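# Snap the folder clip's lever shut under its hook

## Task

Fully close the clip on the folder: swing its lever back over until it lies flat and is caught and held down by the small hook.

## Robot and tools

Robot: two arms, left_arm and right_arm, each ending in a five-finger hand (right_arm a right hand, left_arm its mirror image, a left hand). Both share one table; a camera stand sits behind them. Base poses in the scene frame: left_arm at (+0.039, +0.344, +0.038) m, right_arm at (+0.025, -0.334, +0.008) m, each turned slightly about z.

Frames. Scene frame: origin at table-top height midway between the nominal bases, +z up, +x out over the table, left_arm on the +y side. Reported hand positions (metres) and quaternions are in each arm's own base frame. Fixed cameras and the table use the scene frame. Motion offsets are along the axes of that arm's current Hand target. The hand point sits 0.15 m out from the wrist face and 0.05 m in front of the palm; its +z runs along straight fingers, +y out of the palm, +x across the palm away from the thumb on the right hand (toward the thumb on the left). Straight fingers extend 0.06-0.07 m past the point and lie 0.06 m behind it along -y. A wrist bracket on the little-finger side can strike things.

The 28-number row (every arm in one list, values in [-1, 1]): left_arm dx, dy, dz, rx, ry, rz; then left hand little, ring, middle, index, thumb_bend, thumb_turn, force_limit, speed; then the same 14 for right_arm. Pose numbers are offsets, not absolute poses, measured from the Hand target at the start of the action or move; 1.0 equals 0.6 m or 180 degrees, and rx, ry, rz form a single rotation vector. Each row in an action is counted from that same start, so repeating an offset moves further. All zeros for an arm re-requests its Hand target. Finger numbers are absolute targets: +1 open/straight, -1 curled; thumb_turn +1 beside the palm, -1 across in front of it. force_limit maps -1..+1 to about 0..10 N (thumb motors 0..15 N); speed rises to full at +0.48 (whole travel 0.49 s). Use speed -0.94 or lower for a gentle grip. To keep a hand unchanged, resend the last eight hand numbers you actually sent, not the readings (if none sent yet, send hand_measured plus hand_force_limit and hand_speed). Hands grip items about 0.035-0.065 m thick with the thumb opposed, or handles down to about 0.025 m.

Tools.
execute_actions(actions, cameras): actions is a list of actions, each a table of up to 15 rows of 28 numbers, one row per 1/30 s step; a short table repeats its last row. An empty list returns camera images.
move(target, speed, blend, blocking, cameras): target is one 28-number row or a list of up to 15 rows, all offsets from the same Hand targets (not chained). speed in m/s, 0.002 to 4.3, default 0.25 (turns up to twice that in rad/s); blend in m rounds corners of a list, 0 stops at each. Paths are straight, do not avoid obstacles, last 0.5 to 10 s. blocking=false returns after about 0.5 s while the move continues.
wait(seconds 0-10): lets time pass, arms holding their last command.
stop: brakes a running move.
zoom_image(camera, region [x0, y0, x1, y1] in pixels, at most 504x504): closer look at the newest image of cam_head_left, cam_head_right, cam_high, cam_left_wrist or cam_right_wrist (all 672x504).
show_instructions: shows the reference images.
finished_scene(scene): ends the scene, irreversibly; the goal must hold with the robot released.

Results. Each gives per-arm end_effector_position, end_effector_quat_wxyz, Hand target (your last commanded pose after clipping; next offsets count from it), joint positions, velocities and torques (torques include the arm's weight, are noisy and offset), plus hand_measured, hand_stopped_by (moving, target, force, stalled, fault) and hand_load_n (positive when something pushes a finger open; near 0 after a lost grip), in the six-motor order. move adds a 'move:' line: done, off_target, moving, held or fault, and limits such as paced or held. Done means within 10 mm and 2 degrees; neither done nor off_target proves contact. Arms often rest 1-3 cm (sometimes 5 cm) short, usually low, with no contact; send the remaining gap as a new offset. Orientation commands are clipped to 40 degrees from the measured one. MOTOR HOT warns of heating; at 100 °C an arm drops for 30-60 s.

Cautions. Move slowly near contact: faster moves and targets deeper past a surface press harder. To release a push, command back past the hand point. Keep paths away from an arm's own base. Never let the arms or hands press or collide with each other. Avoid hard hits on fixed or heavy things, slamming, dropping or releasing moving parts, overloading fingers, and anything leaving the table, which fails the task. Avoid holding stretched poses long (heat).

Each tool is called after ">>>" as name(argument=value, ...) on one line, values as JSON.

Reference images:

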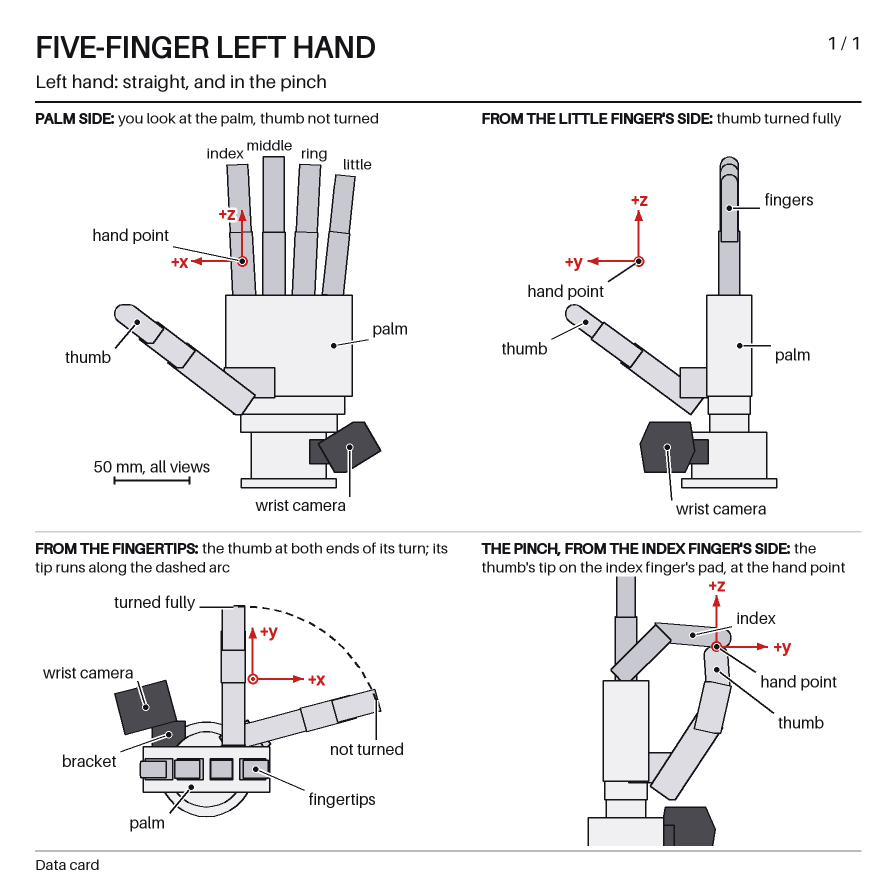

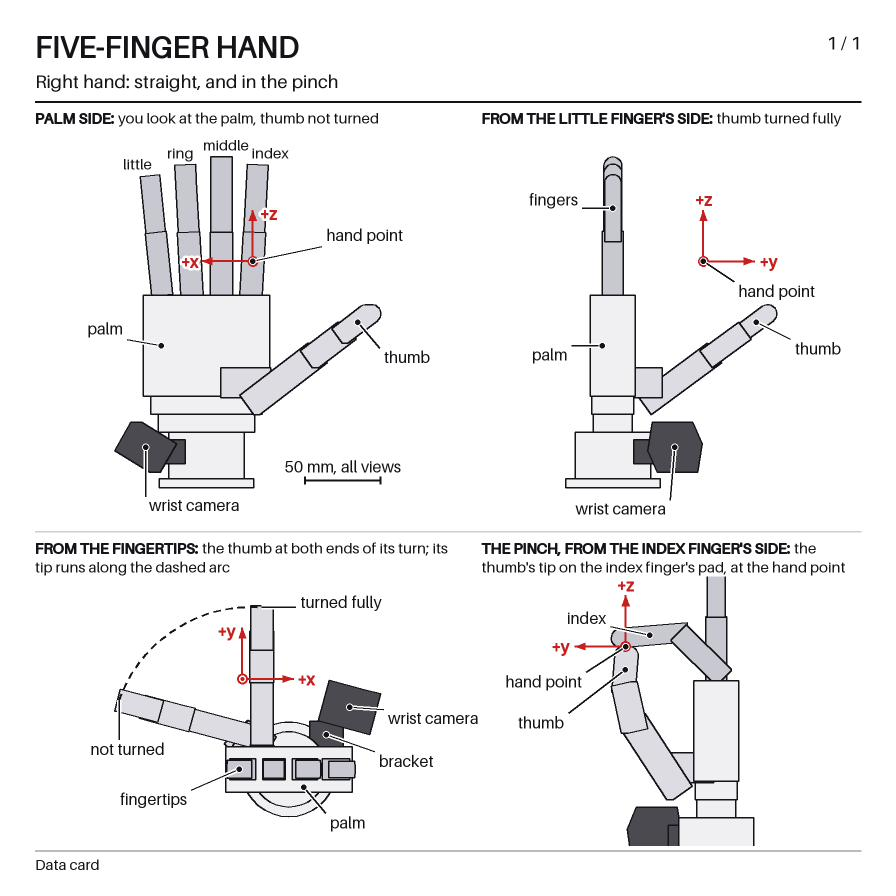

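## Session

>>> execute_actions(actions=[])

Scene clock: 0.00 s.
left_arm: end_effector_position=(+0.6135, +0.0289, +0.2546) hand_measured=(+1.000, +1.000, +1.000, +1.000, +1.000, +1.000) hand_load_n=(+0.0, +0.0, +0.0, +0.0, +0.0, +0.0) hand_stopped_by=(target, target, target, target, target, target) hand_force_limit=0.00 hand_speed=-0.80 end_effector_quat_wxyz=(+0.533, -0.111, +0.664, -0.512) | right_arm: end_effector_position=(+0.2971, +0.5281, +0.3645) hand_measured=(+1.000, +1.000, +1.000, +1.000, +1.000, +1.000) hand_load_n=(+0.0, +0.0, +0.0, +0.0, +0.0, +0.0) hand_stopped_by=(target, target, target, target, target, target) hand_force_limit=0.00 hand_speed=-0.80 end_effector_quat_wxyz=(-0.098, +0.729, +0.379, +0.562)
Joint positions: left_arm=[0.292 1.534 0.923 0.758 0.887 0.525] | right_arm=[1.333 1.441 1.337 -0.345 0.631 -1.601]
Joint velocities: within noise
Joint torques (N m): no reading
Heat: left arm: hottest waist 35 °C; right arm: hottest shoulder 33 °C.
Hand target: left_arm +0.6191, +0.0305, +0.2641; +0.539, -0.104, +0.661, -0.512 | right_arm +0.2979, +0.5316, +0.3828; -0.109, +0.725, +0.369, +0.572

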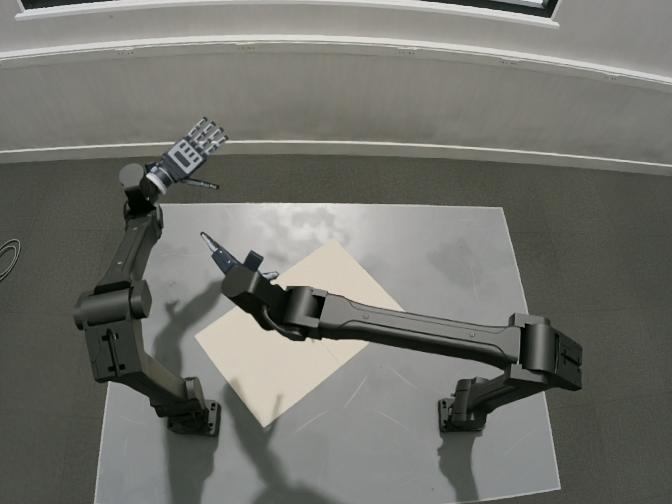

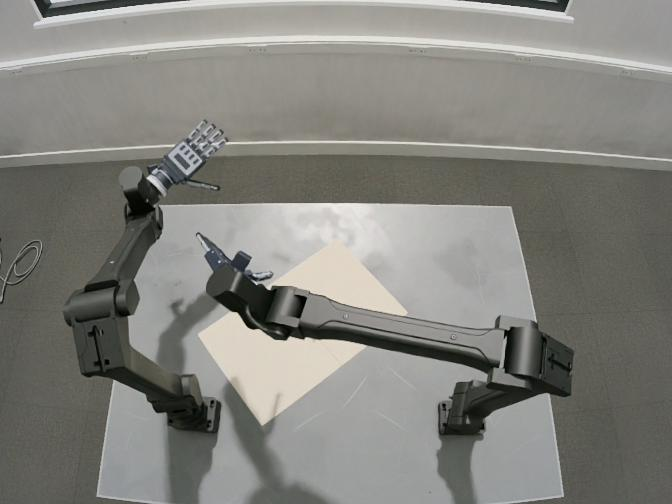

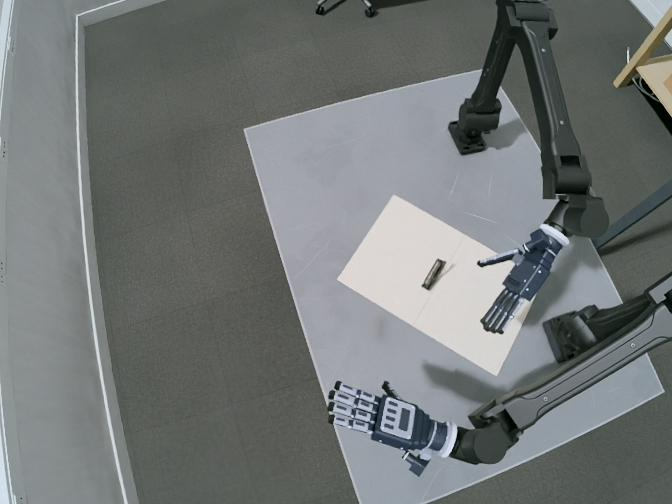

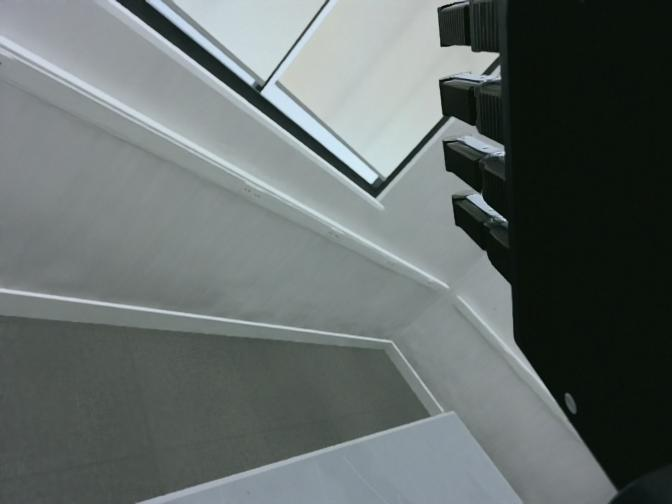

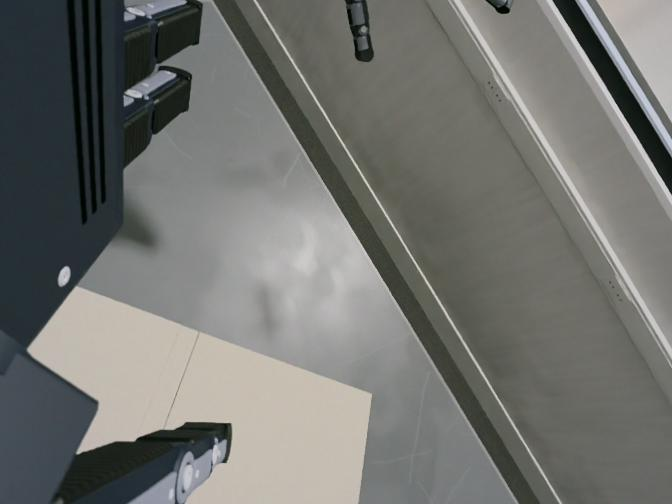

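>>> zoom_image(camera="cam_high", region=[394, 235, 474, 315])

>>> zoom_image(camera="cam_high", region=[320, 170, 560, 390])

>>> zoom_image(camera="cam_head_left", region=[180, 220, 420, 440])

>>> zoom_image(camera="cam_head_right", region=[180, 220, 420, 440])

Scaled by 6.300 from the camera's 672x504 image, which has a finer 960x720 frame.

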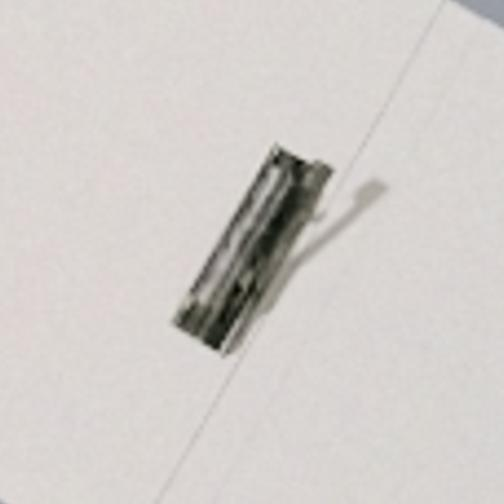

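Scaled by 2.100 from the camera's 672x504 image, which has a finer 960x720 frame.

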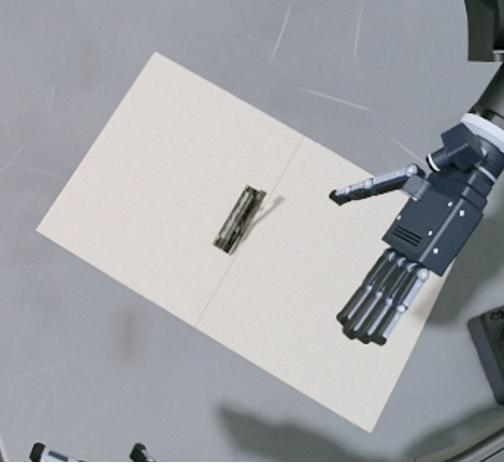

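Scaled by 2.100 from the camera's 672x504 image, which has a finer 960x720 frame.

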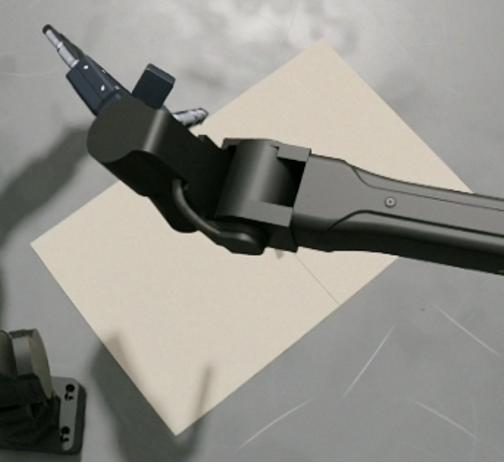

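Scaled by 2.100 from the camera's 672x504 image, which has a finer 960x720 frame.

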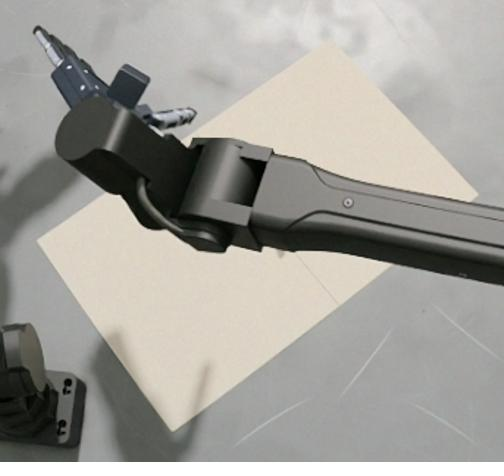

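>>> move(target=[0,0,0,0,0,0,1,1,1,1,1,1,0,-0.8,-0.402,0.0555,-0.218,0.034,-0.035,0.168,1,1,1,1,1,1,0,-0.8], cameras=["all"])

Scene clock: 56.87 s.
left_arm: end_effector_position=(+0.6135, +0.0289, +0.2546) hand_measured=(+1.000, +1.000, +1.000, +1.000, +1.000, +1.000) hand_load_n=(+0.0, +0.0, +0.0, +0.0, +0.0, +0.0) hand_stopped_by=(target, target, target, target, target, target) hand_force_limit=0.00 hand_speed=-0.80 end_effector_quat_wxyz=(+0.533, -0.111, +0.664, -0.512) | right_arm: end_effector_position=(+0.2082, +0.3307, +0.2107) hand_measured=(+1.000, +1.000, +1.000, +1.000, +1.000, +1.000) hand_load_n=(+0.0, +0.0, +0.0, +0.0, +0.0, +0.0) hand_stopped_by=(target, target, target, target, target, target) hand_force_limit=0.00 hand_speed=-0.80 end_effector_quat_wxyz=(-0.255, +0.823, +0.210, +0.461)
Joint positions: left_arm=[0.292 1.534 0.923 0.758 0.887 0.525] | right_arm=[1.342 0.884 0.643 -0.296 0.518 -1.029]
Joint torques (N m): left_arm=[0.73 -12.51 10.84 1.54 -0.16 0.03] | right_arm=[1.67 -3.25 8.31 2.18 0.38 0.21]
Heat: left arm: hottest elbow 36 °C; right arm: hottest elbow 37 °C.
Hand target: left_arm +0.6191, +0.0305, +0.2641; +0.539, -0.104, +0.661, -0.512 | right_arm +0.2042, +0.3334, +0.2146; -0.272, +0.819, +0.202, +0.463
Off the commanded pose: left_arm 0.011 m, 1 deg | right_arm 0.006 m, 2 deg.
move: off_target (left_arm)
camera_calibration:
cam_right_wrist: T_world_to_cam=[[0.706039, -0.707516, 0.0304922, 0.0797356], [-0.621983, -0.64012, -0.45098, 0.421115], [0.338594, 0.299443, -0.892013, 0.132399], [0, 0, 0, 1]] pos_world=[0.160801, 0.286333, 0.305584]

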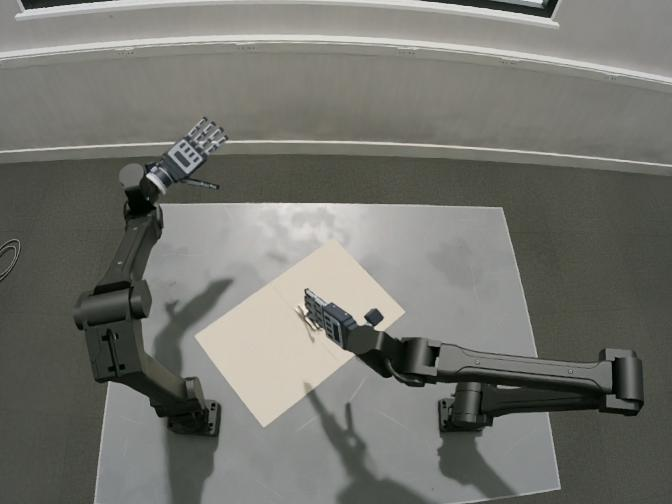

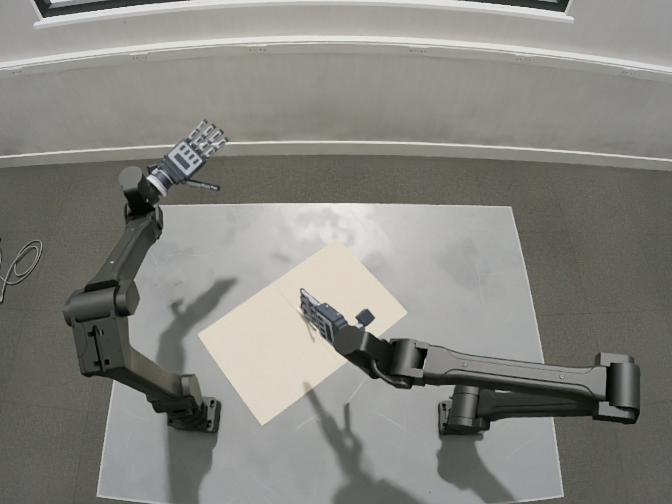

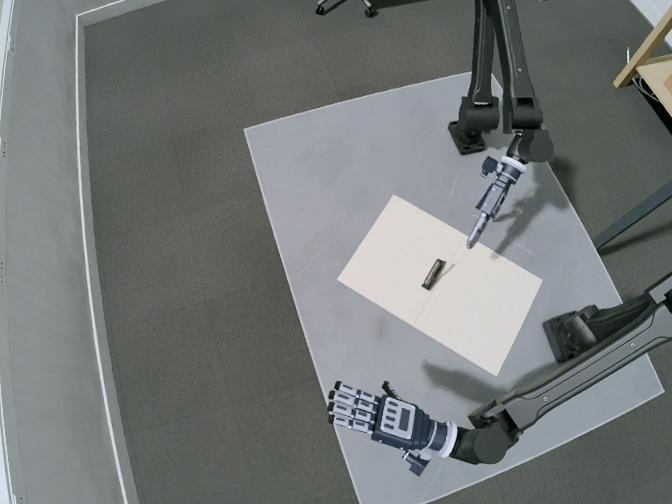

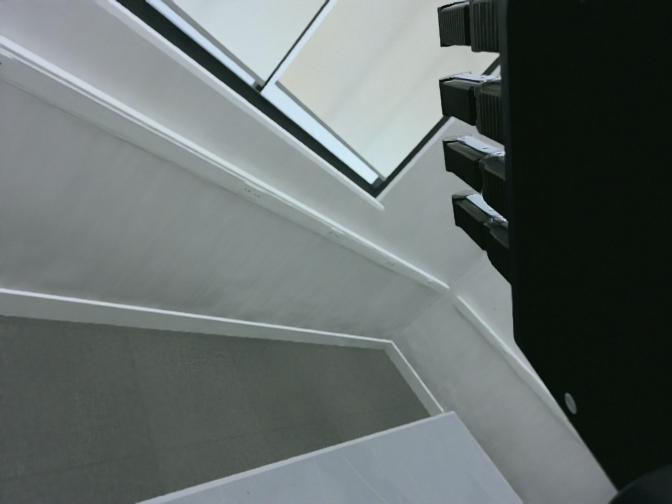

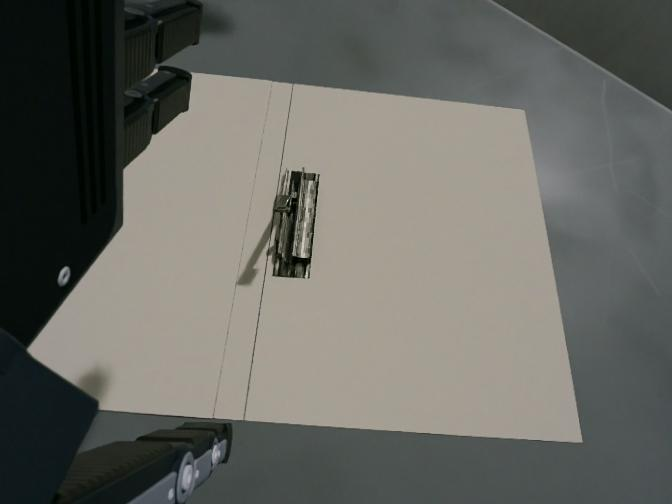

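>>> zoom_image(camera="cam_right_wrist", region=[220, 150, 370, 300])

>>> zoom_image(camera="cam_head_left", region=[270, 260, 370, 360])

>>> zoom_image(camera="cam_high", region=[394, 235, 474, 315])

Scaled by 3.360 from the camera's 672x504 image, which has a finer 960x720 frame.

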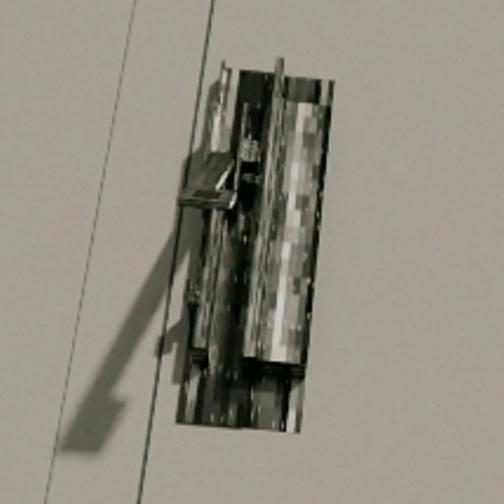

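Scaled by 5.040 from the camera's 672x504 image, which has a finer 960x720 frame.

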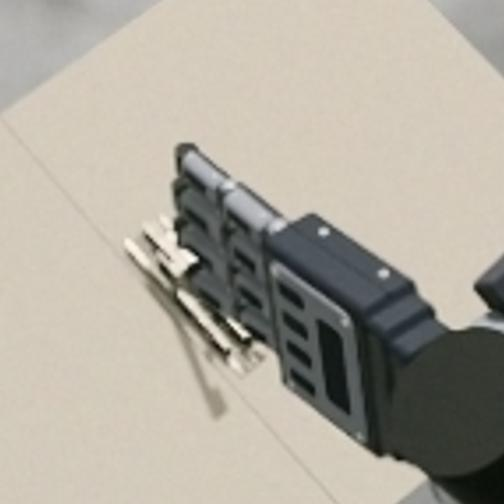

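Scaled by 6.300 from the camera's 672x504 image, which has a finer 960x720 frame.

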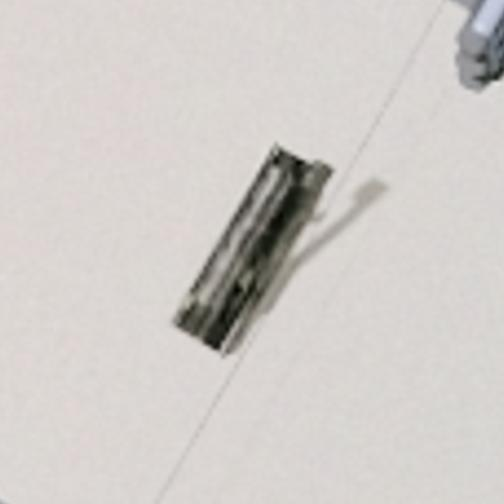

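>>> move(target=[0,0,0,0,0,0,1,1,1,1,1,1,0,-0.8,0.024,0.138,0.210,0.0454,-0.186,0.175,1,1,1,1,1,1,0,-0.8], cameras=["all"])

Scene clock: 122.83 s.
left_arm: end_effector_position=(+0.6135, +0.0289, +0.2546) hand_measured=(+1.000, +1.000, +1.000, +1.000, +1.000, +1.000) hand_load_n=(+0.0, +0.0, +0.0, +0.0, +0.0, -0.5) hand_stopped_by=(target, target, target, target, target, target) hand_force_limit=0.00 hand_speed=-0.80 end_effector_quat_wxyz=(+0.533, -0.111, +0.664, -0.512) | right_arm: end_effector_position=(+0.3252, +0.3386, +0.1331) hand_measured=(+1.000, +1.000, +1.000, +1.000, +1.000, +1.000) hand_load_n=(+0.0, +0.0, +0.0, +0.0, +0.0, +0.0) hand_stopped_by=(target, target, target, target, target, target) hand_force_limit=0.00 hand_speed=-0.80 end_effector_quat_wxyz=(-0.363, +0.923, +0.080, +0.096)
Joint positions: left_arm=[0.292 1.534 0.923 0.758 0.887 0.525] | right_arm=[0.668 1.351 0.988 -0.583 -0.484 -0.916]
Joint torques (N m): left_arm=[0.67 -12.4 10.84 1.54 -0.16 0.03] | right_arm=[0.85 -5.83 12.96 0.87 -0.37 0.23]
Heat: left arm: hottest elbow 39 °C; right arm: hottest elbow 39 °C.
Hand target: left_arm +0.6191, +0.0305, +0.2641; +0.539, -0.104, +0.661, -0.512 | right_arm +0.3413, +0.3506, +0.1523; -0.373, +0.919, +0.076, +0.106
Off the commanded pose: left_arm 0.011 m, 1 deg | right_arm 0.028 m, 2 deg.
move: off_target (left_arm, right_arm)
camera_calibration:
cam_right_wrist: T_world_to_cam=[[0.491271, -0.661023, -0.567187, 0.138717], [-0.759308, -0.644061, 0.0929388, 0.437601], [-0.426738, 0.385012, -0.818328, 0.231311], [0, 0, 0, 1]] pos_world=[0.362835, 0.284479, 0.227297]

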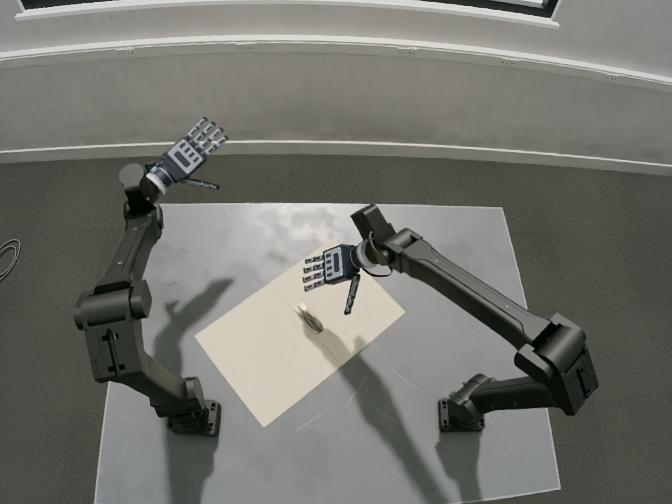

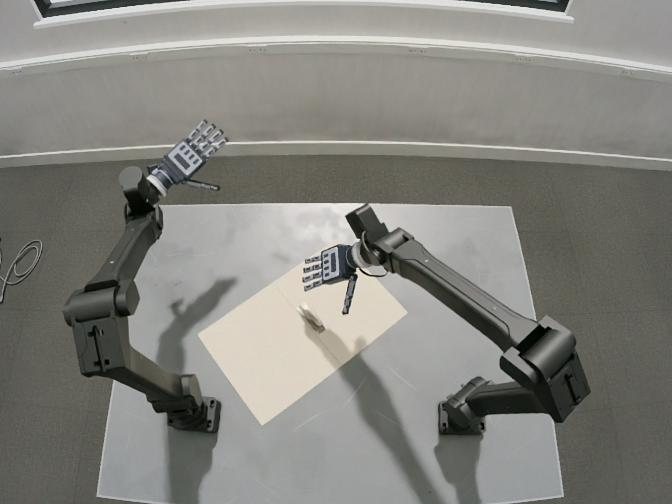

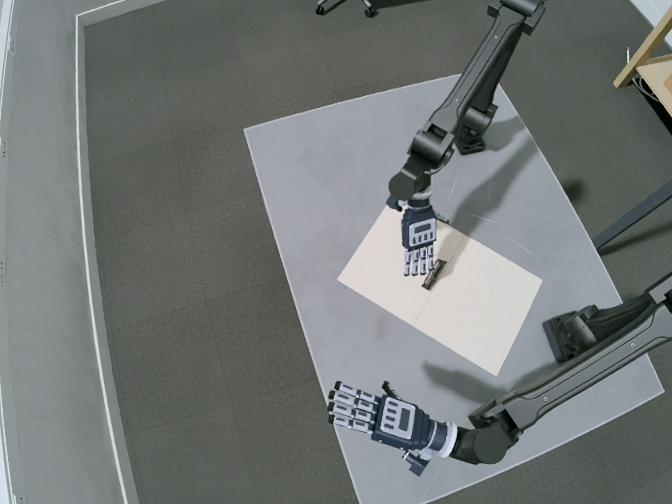

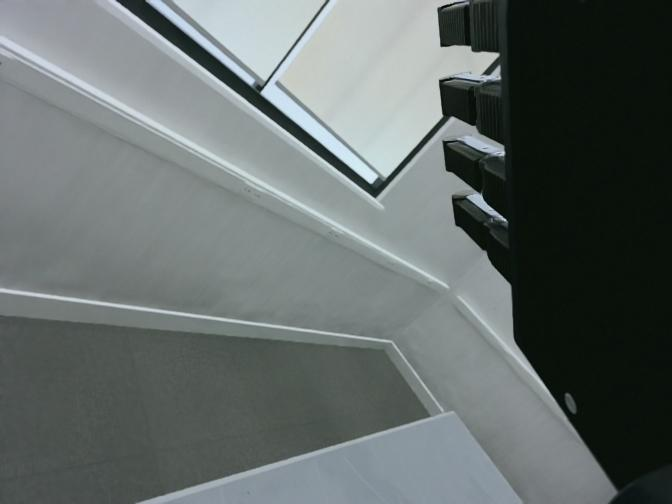

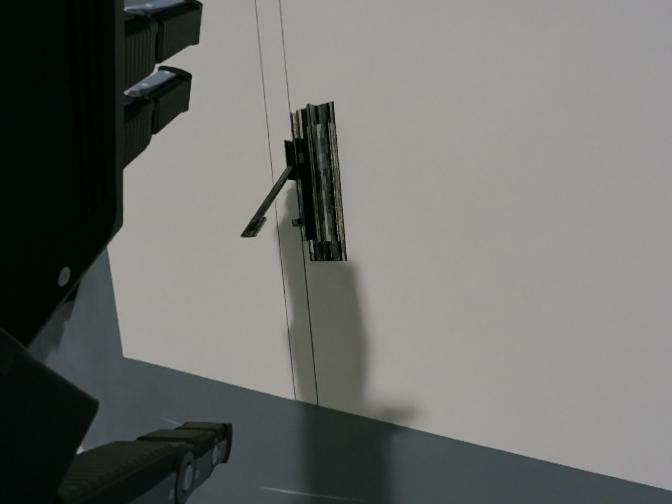

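>>> zoom_image(camera="cam_right_wrist", region=[220, 90, 390, 270])

>>> zoom_image(camera="cam_head_left", region=[270, 280, 350, 360])

>>> zoom_image(camera="cam_head_right", region=[270, 280, 350, 360])

Scaled by 2.800 from the camera's 672x504 image, which has a finer 960x720 frame.

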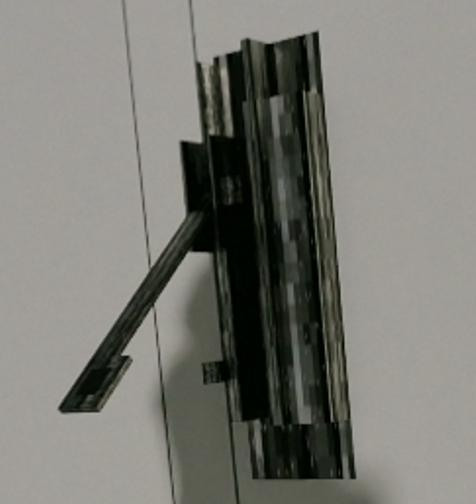

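Scaled by 6.300 from the camera's 672x504 image, which has a finer 960x720 frame.

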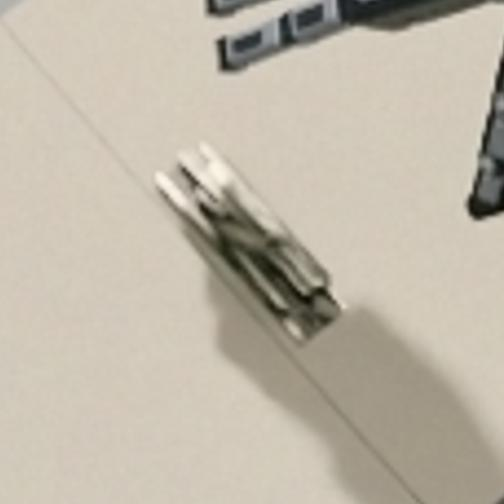

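Scaled by 6.300 from the camera's 672x504 image, which has a finer 960x720 frame.

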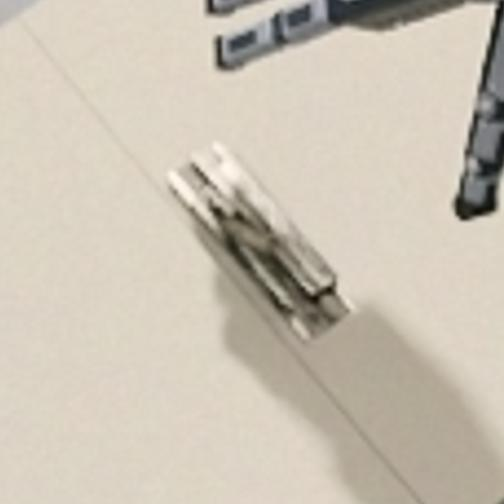

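>>> move(target=[[0,0,0,0,0,0,1,1,1,1,1,1,0,-0.8,-0.031,-0.1003,-0.1243,0,0,0,-1,-1,-1,1,1,1,0,-0.3],[0,0,0,0,0,0,1,1,1,1,1,1,0,-0.8,-0.1975,-0.1865,-0.1497,0.0695,0.1668,0.753,-1,-1,-1,1,1,1,0,-0.3],[0,0,0,0,0,0,1,1,1,1,1,1,0,-0.8,-0.190,-0.2227,0.0547,-0.132,0.245,0.771,-1,-1,-1,1,1,1,0,-0.3]], blend=[0.04, 0.04, 0], speed=0.35, cameras=["all"])

Scene clock: 367.57 s.
left_arm: end_effector_position=(+0.6135, +0.0289, +0.2546) hand_measured=(+1.000, +1.000, +1.000, +1.000, +1.000, +1.000) hand_load_n=(+0.0, +0.0, +0.0, +0.0, +0.0, +0.0) hand_stopped_by=(target, target, target, target, target, target) hand_force_limit=0.00 hand_speed=-0.80 end_effector_quat_wxyz=(+0.533, -0.111, +0.664, -0.512) | right_arm: end_effector_position=(+0.2013, +0.4438, +0.1714) hand_measured=(-1.000, -1.000, -1.000, +1.000, +1.000, +1.000) hand_load_n=(+0.0, +0.0, +0.0, +0.0, +0.0, +0.0) hand_stopped_by=(target, target, target, target, target, target) hand_force_limit=0.00 hand_speed=-0.30 end_effector_quat_wxyz=(+0.068, -0.357, +0.931, +0.020)
Joint positions: left_arm=[0.292 1.534 0.923 0.758 0.887 0.525] | right_arm=[1.074 1.413 1.197 -1.225 0.058 1.908]
Joint torques (N m): left_arm=[0.79 -12.51 10.81 1.55 -0.17 0.03] | right_arm=[1.55 -6.48 12.44 -0.08 0.03 0.26]
Heat: left arm: hottest elbow 42 °C; right arm: hottest elbow 48 °C.
Hand target: left_arm +0.6191, +0.0305, +0.2641; +0.539, -0.104, +0.661, -0.512 | right_arm +0.2064, +0.4615, +0.1901; +0.079, -0.353, +0.932, +0.032
Off the commanded pose: left_arm 0.011 m, 1 deg | right_arm 0.026 m, 2 deg.
move: off_target (left_arm, right_arm)
camera_calibration:
cam_right_wrist: T_world_to_cam=[[-0.852134, 0.519396, -0.0639971, -0.0488555], [0.333887, 0.633758, 0.697761, -0.483141], [0.402973, 0.573218, -0.713466, -0.0992398], [0, 0, 0, 1]] pos_world=[0.159674, 0.388456, 0.263186]

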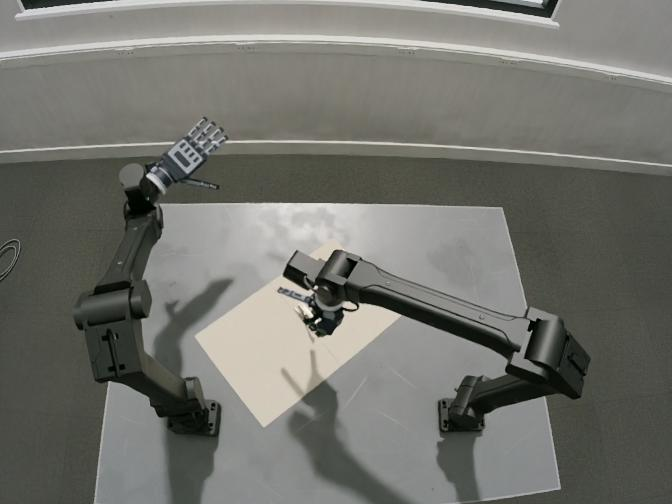

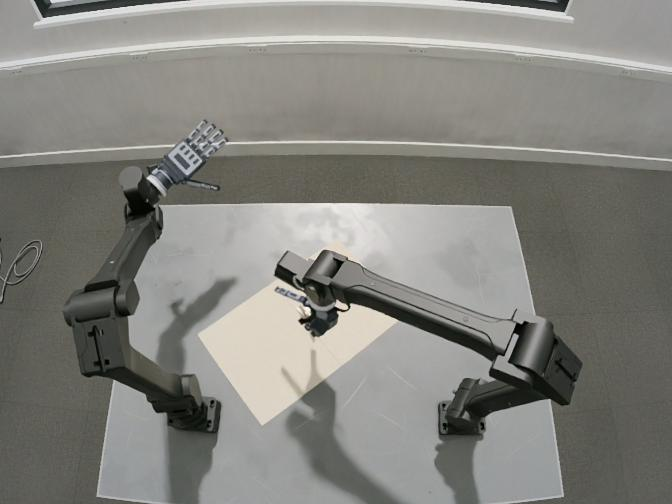

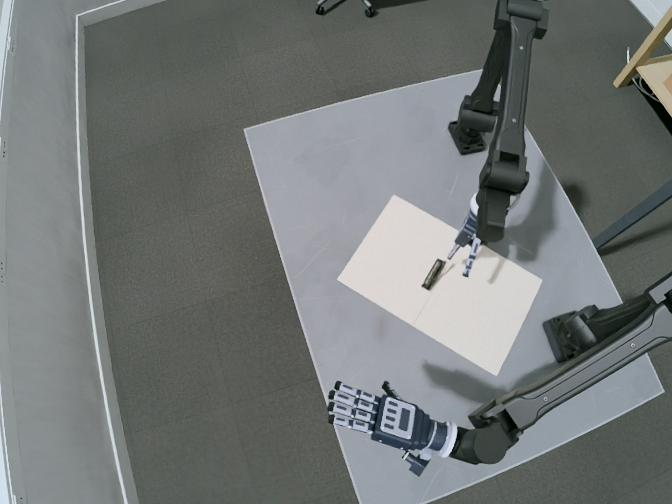

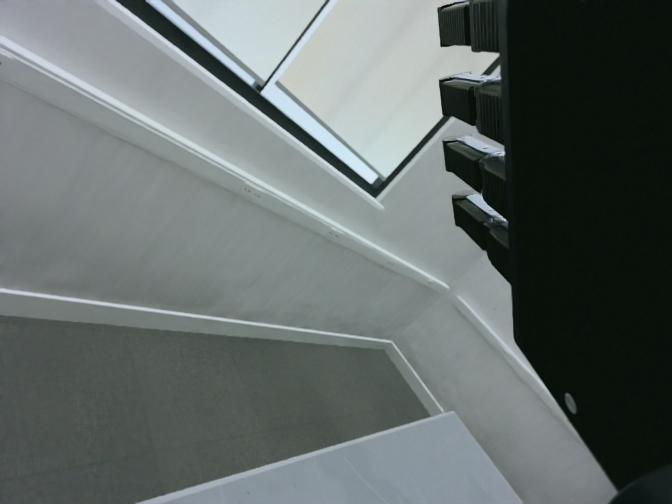

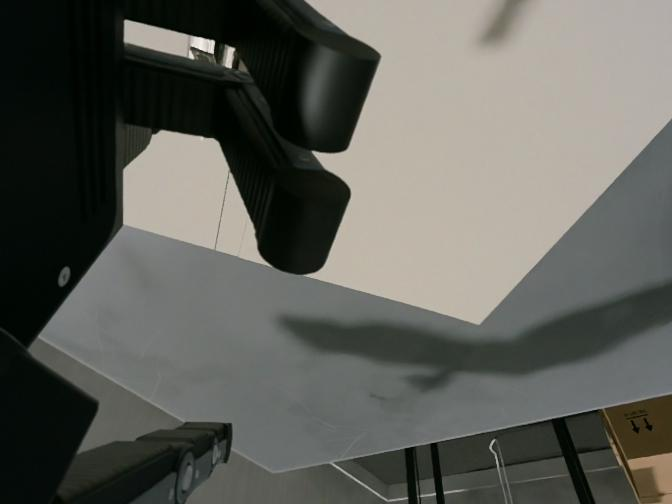

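>>> zoom_image(camera="cam_right_wrist", region=[120, 0, 400, 210])

>>> zoom_image(camera="cam_high", region=[410, 210, 500, 300])

>>> zoom_image(camera="cam_head_right", region=[260, 260, 360, 360])

Scaled by 1.800 from the camera's 672x504 image, which has a finer 960x720 frame.

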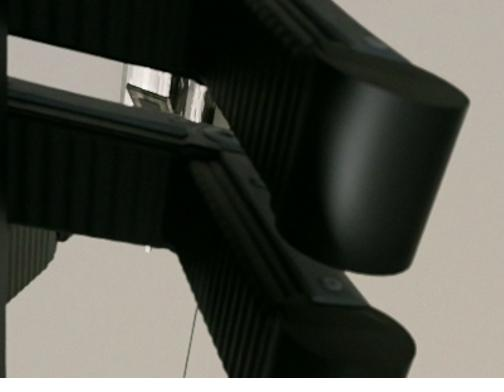

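Scaled by 5.600 from the camera's 672x504 image, which has a finer 960x720 frame.

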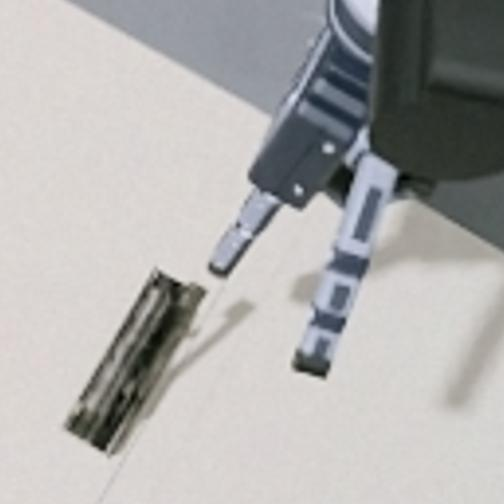

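Scaled by 5.040 from the camera's 672x504 image, which has a finer 960x720 frame.

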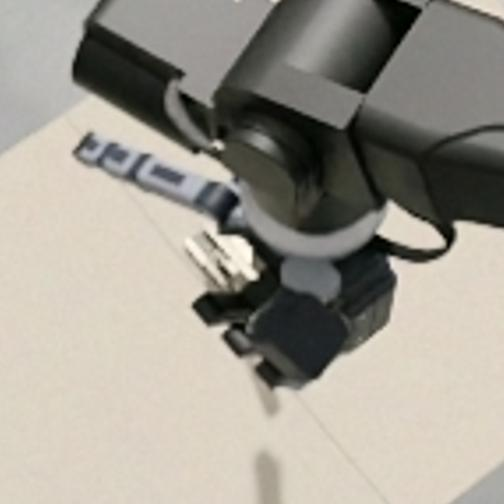

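>>> move(target=[0,0,0,0,0,0,1,1,1,1,1,1,0,-0.8,0.015,-0.006,-0.055,0,0.0556,0,1,1,1,1,1,1,0,-0.3], cameras=["cam_high","cam_right_wrist"])

Scene clock: 456.27 s.
left_arm: end_effector_position=(+0.6135, +0.0289, +0.2546) hand_measured=(+1.000, +1.000, +1.000, +1.000, +1.000, +1.000) hand_load_n=(+0.0, +0.0, +0.0, +0.0, +0.0, +0.0) hand_stopped_by=(target, target, target, target, target, target) hand_force_limit=0.00 hand_speed=-0.80 end_effector_quat_wxyz=(+0.533, -0.111, +0.664, -0.512) | right_arm: end_effector_position=(+0.1869, +0.4364, +0.2054) hand_measured=(+1.000, +1.000, +1.000, +1.000, +1.000, +1.000) hand_load_n=(+0.0, +0.0, +0.0, +0.0, +0.0, +0.0) hand_stopped_by=(target, target, target, target, target, target) hand_force_limit=0.00 hand_speed=-0.30 end_effector_quat_wxyz=(-0.012, -0.357, +0.934, -0.009)
Joint positions: left_arm=[0.292 1.534 0.923 0.758 0.887 0.525] | right_arm=[1.068 1.471 1.368 -1.498 -0.002 1.908]
Joint torques (N m): left_arm=[0.73 -12.45 10.82 1.57 -0.16 0.02] | right_arm=[0.26 -6.71 12.34 -0.43 0.01 0.08]
Heat: left arm: hottest elbow 42 °C; right arm: hottest elbow 49 °C.
Hand target: left_arm +0.6191, +0.0305, +0.2641; +0.539, -0.104, +0.661, -0.512 | right_arm +0.1981, +0.4491, +0.2213; -0.002, -0.354, +0.935, +0.001
Off the commanded pose: left_arm 0.011 m, 1 deg | right_arm 0.023 m, 2 deg.
move: off_target (left_arm, right_arm)
camera_calibration:
cam_right_wrist: T_world_to_cam=[[-0.855606, 0.517509, -0.0110827, -0.0645645], [0.41845, 0.704117, 0.573689, -0.518403], [0.304693, 0.486214, -0.818998, 0.0130455], [0, 0, 0, 1]] pos_world=[0.157709, 0.392086, 0.307371]
Images, in order (width x height): cam_high 672x504, cam_right_wrist 672x504.

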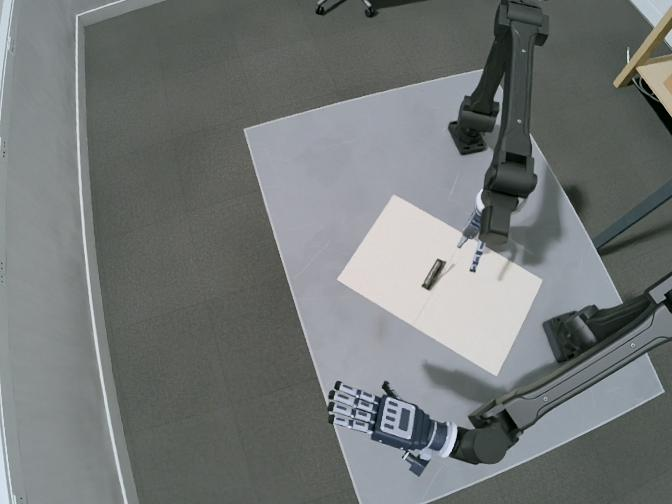

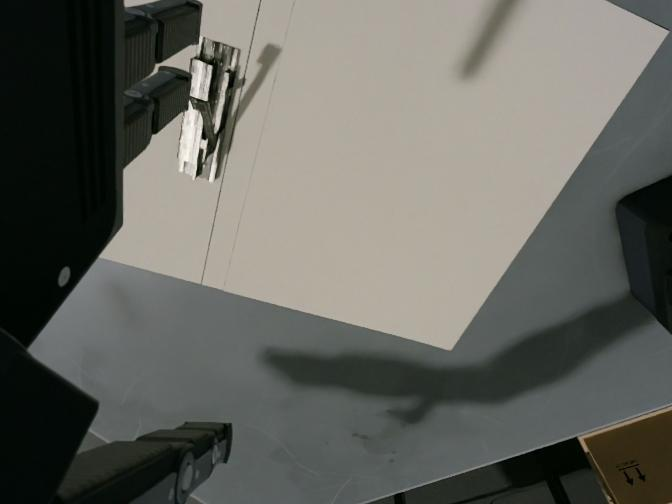

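Excellent view. Let me zoom in.

>>> zoom_image(camera="cam_right_wrist", region=[120, 10, 300, 190])

>>> zoom_image(camera="cam_right_wrist", region=[170, 30, 290, 150])

>>> zoom_image(camera="cam_high", region=[410, 210, 500, 300])

Scaled by 2.800 from the camera's 672x504 image, which has a finer 960x720 frame.

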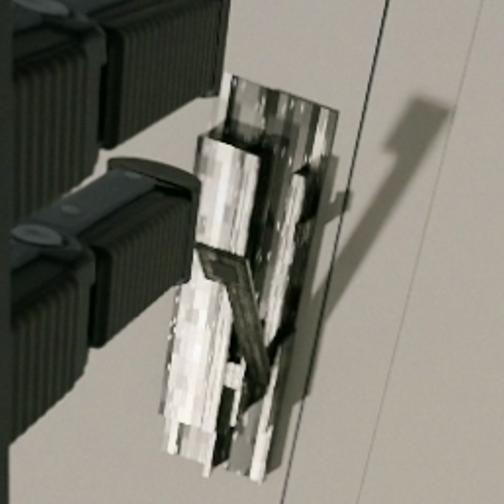

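Scaled by 4.200 from the camera's 672x504 image, which has a finer 960x720 frame.

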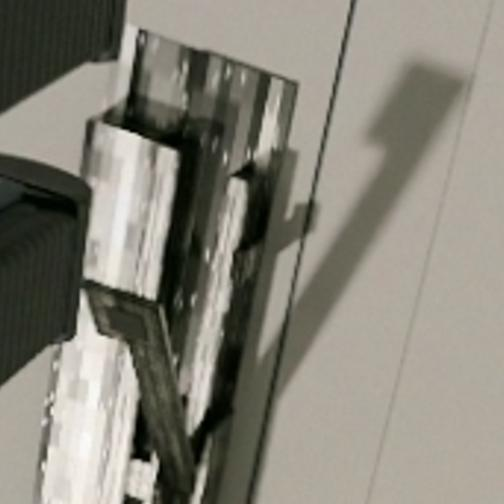

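Scaled by 5.600 from the camera's 672x504 image, which has a finer 960x720 frame.

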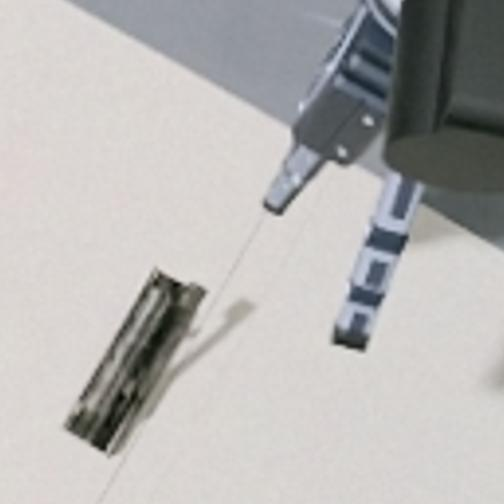

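>>> move(target=[0,0,0,0,0,0,1,1,1,1,1,1,0,-0.8,-0.088,-0.0288,0.068,0,0,0,1,1,1,1,1,1,0,-0.3], cameras=["cam_high","cam_right_wrist"], speed=0.15)

>>> zoom_image(camera="cam_right_wrist", region=[120, 0, 320, 200])

Scene clock: 522.37 s.
left_arm: end_effector_position=(+0.6135, +0.0289, +0.2546) hand_measured=(+1.000, +1.000, +1.000, +1.000, +1.000, +1.000) hand_load_n=(+0.5, +0.0, +0.0, +0.0, +0.0, +0.0) hand_stopped_by=(target, target, target, target, target, target) hand_force_limit=0.00 hand_speed=-0.80 end_effector_quat_wxyz=(+0.533, -0.111, +0.664, -0.512) | right_arm: end_effector_position=(+0.2364, +0.4541, +0.1640) hand_measured=(+1.000, +1.000, +1.000, +1.000, +1.000, +1.000) hand_load_n=(+0.0, +0.0, +0.0, -0.5, +0.0, +0.0) hand_stopped_by=(target, target, target, target, target, target) hand_force_limit=0.00 hand_speed=-0.30 end_effector_quat_wxyz=(-0.021, -0.348, +0.937, -0.015)
Joint positions: left_arm=[0.292 1.534 0.923 0.758 0.887 0.525] | right_arm=[0.995 1.603 1.412 -1.431 -0.002 1.854]
Joint torques (N m): left_arm=[0.67 -12.45 10.81 1.54 -0.17 0.03] | right_arm=[0.44 -8.47 12.04 0.23 0.02 -0.03]
Heat: left arm: hottest elbow 43 °C; right arm: hottest elbow 54 °C.
Hand target: left_arm +0.6191, +0.0305, +0.2641; +0.539, -0.104, +0.661, -0.512 | right_arm +0.2488, +0.4712, +0.1803; -0.002, -0.354, +0.935, +0.001
Off the commanded pose: left_arm 0.011 m, 1 deg | right_arm 0.027 m, 3 deg.
move: off_target (left_arm, right_arm)
camera_calibration:
cam_right_wrist: T_world_to_cam=[[-0.845665, 0.533635, -0.00919624, -0.0417429], [0.438951, 0.705211, 0.556776, -0.530404], [0.303601, 0.466809, -0.830612, -0.0335431], [0, 0, 0, 1]] pos_world=[0.207704, 0.411981, 0.267071]
Images, in order (width x height): cam_high 672x504, cam_right_wrist 672x504.

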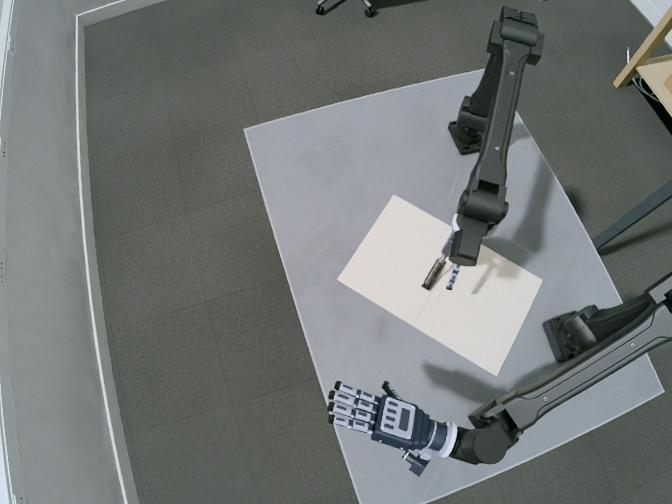

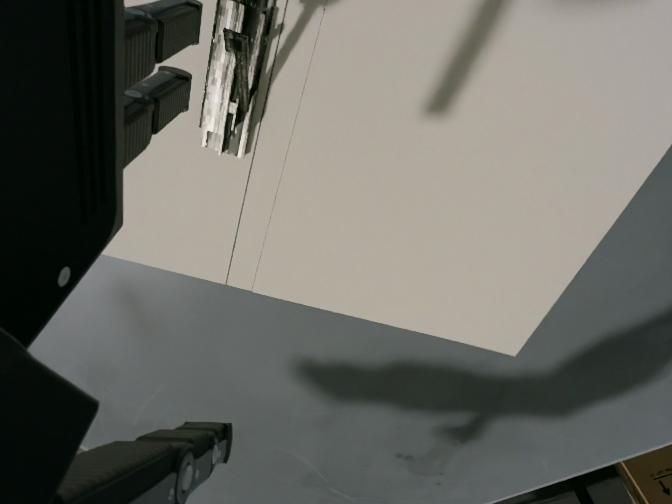

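Scaled by 2.520 from the camera's 672x504 image, which has a finer 960x720 frame.

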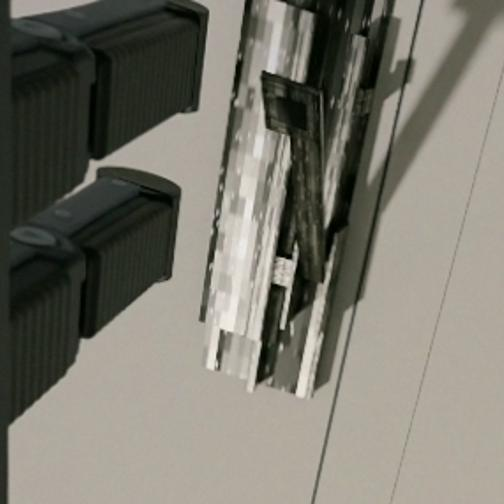

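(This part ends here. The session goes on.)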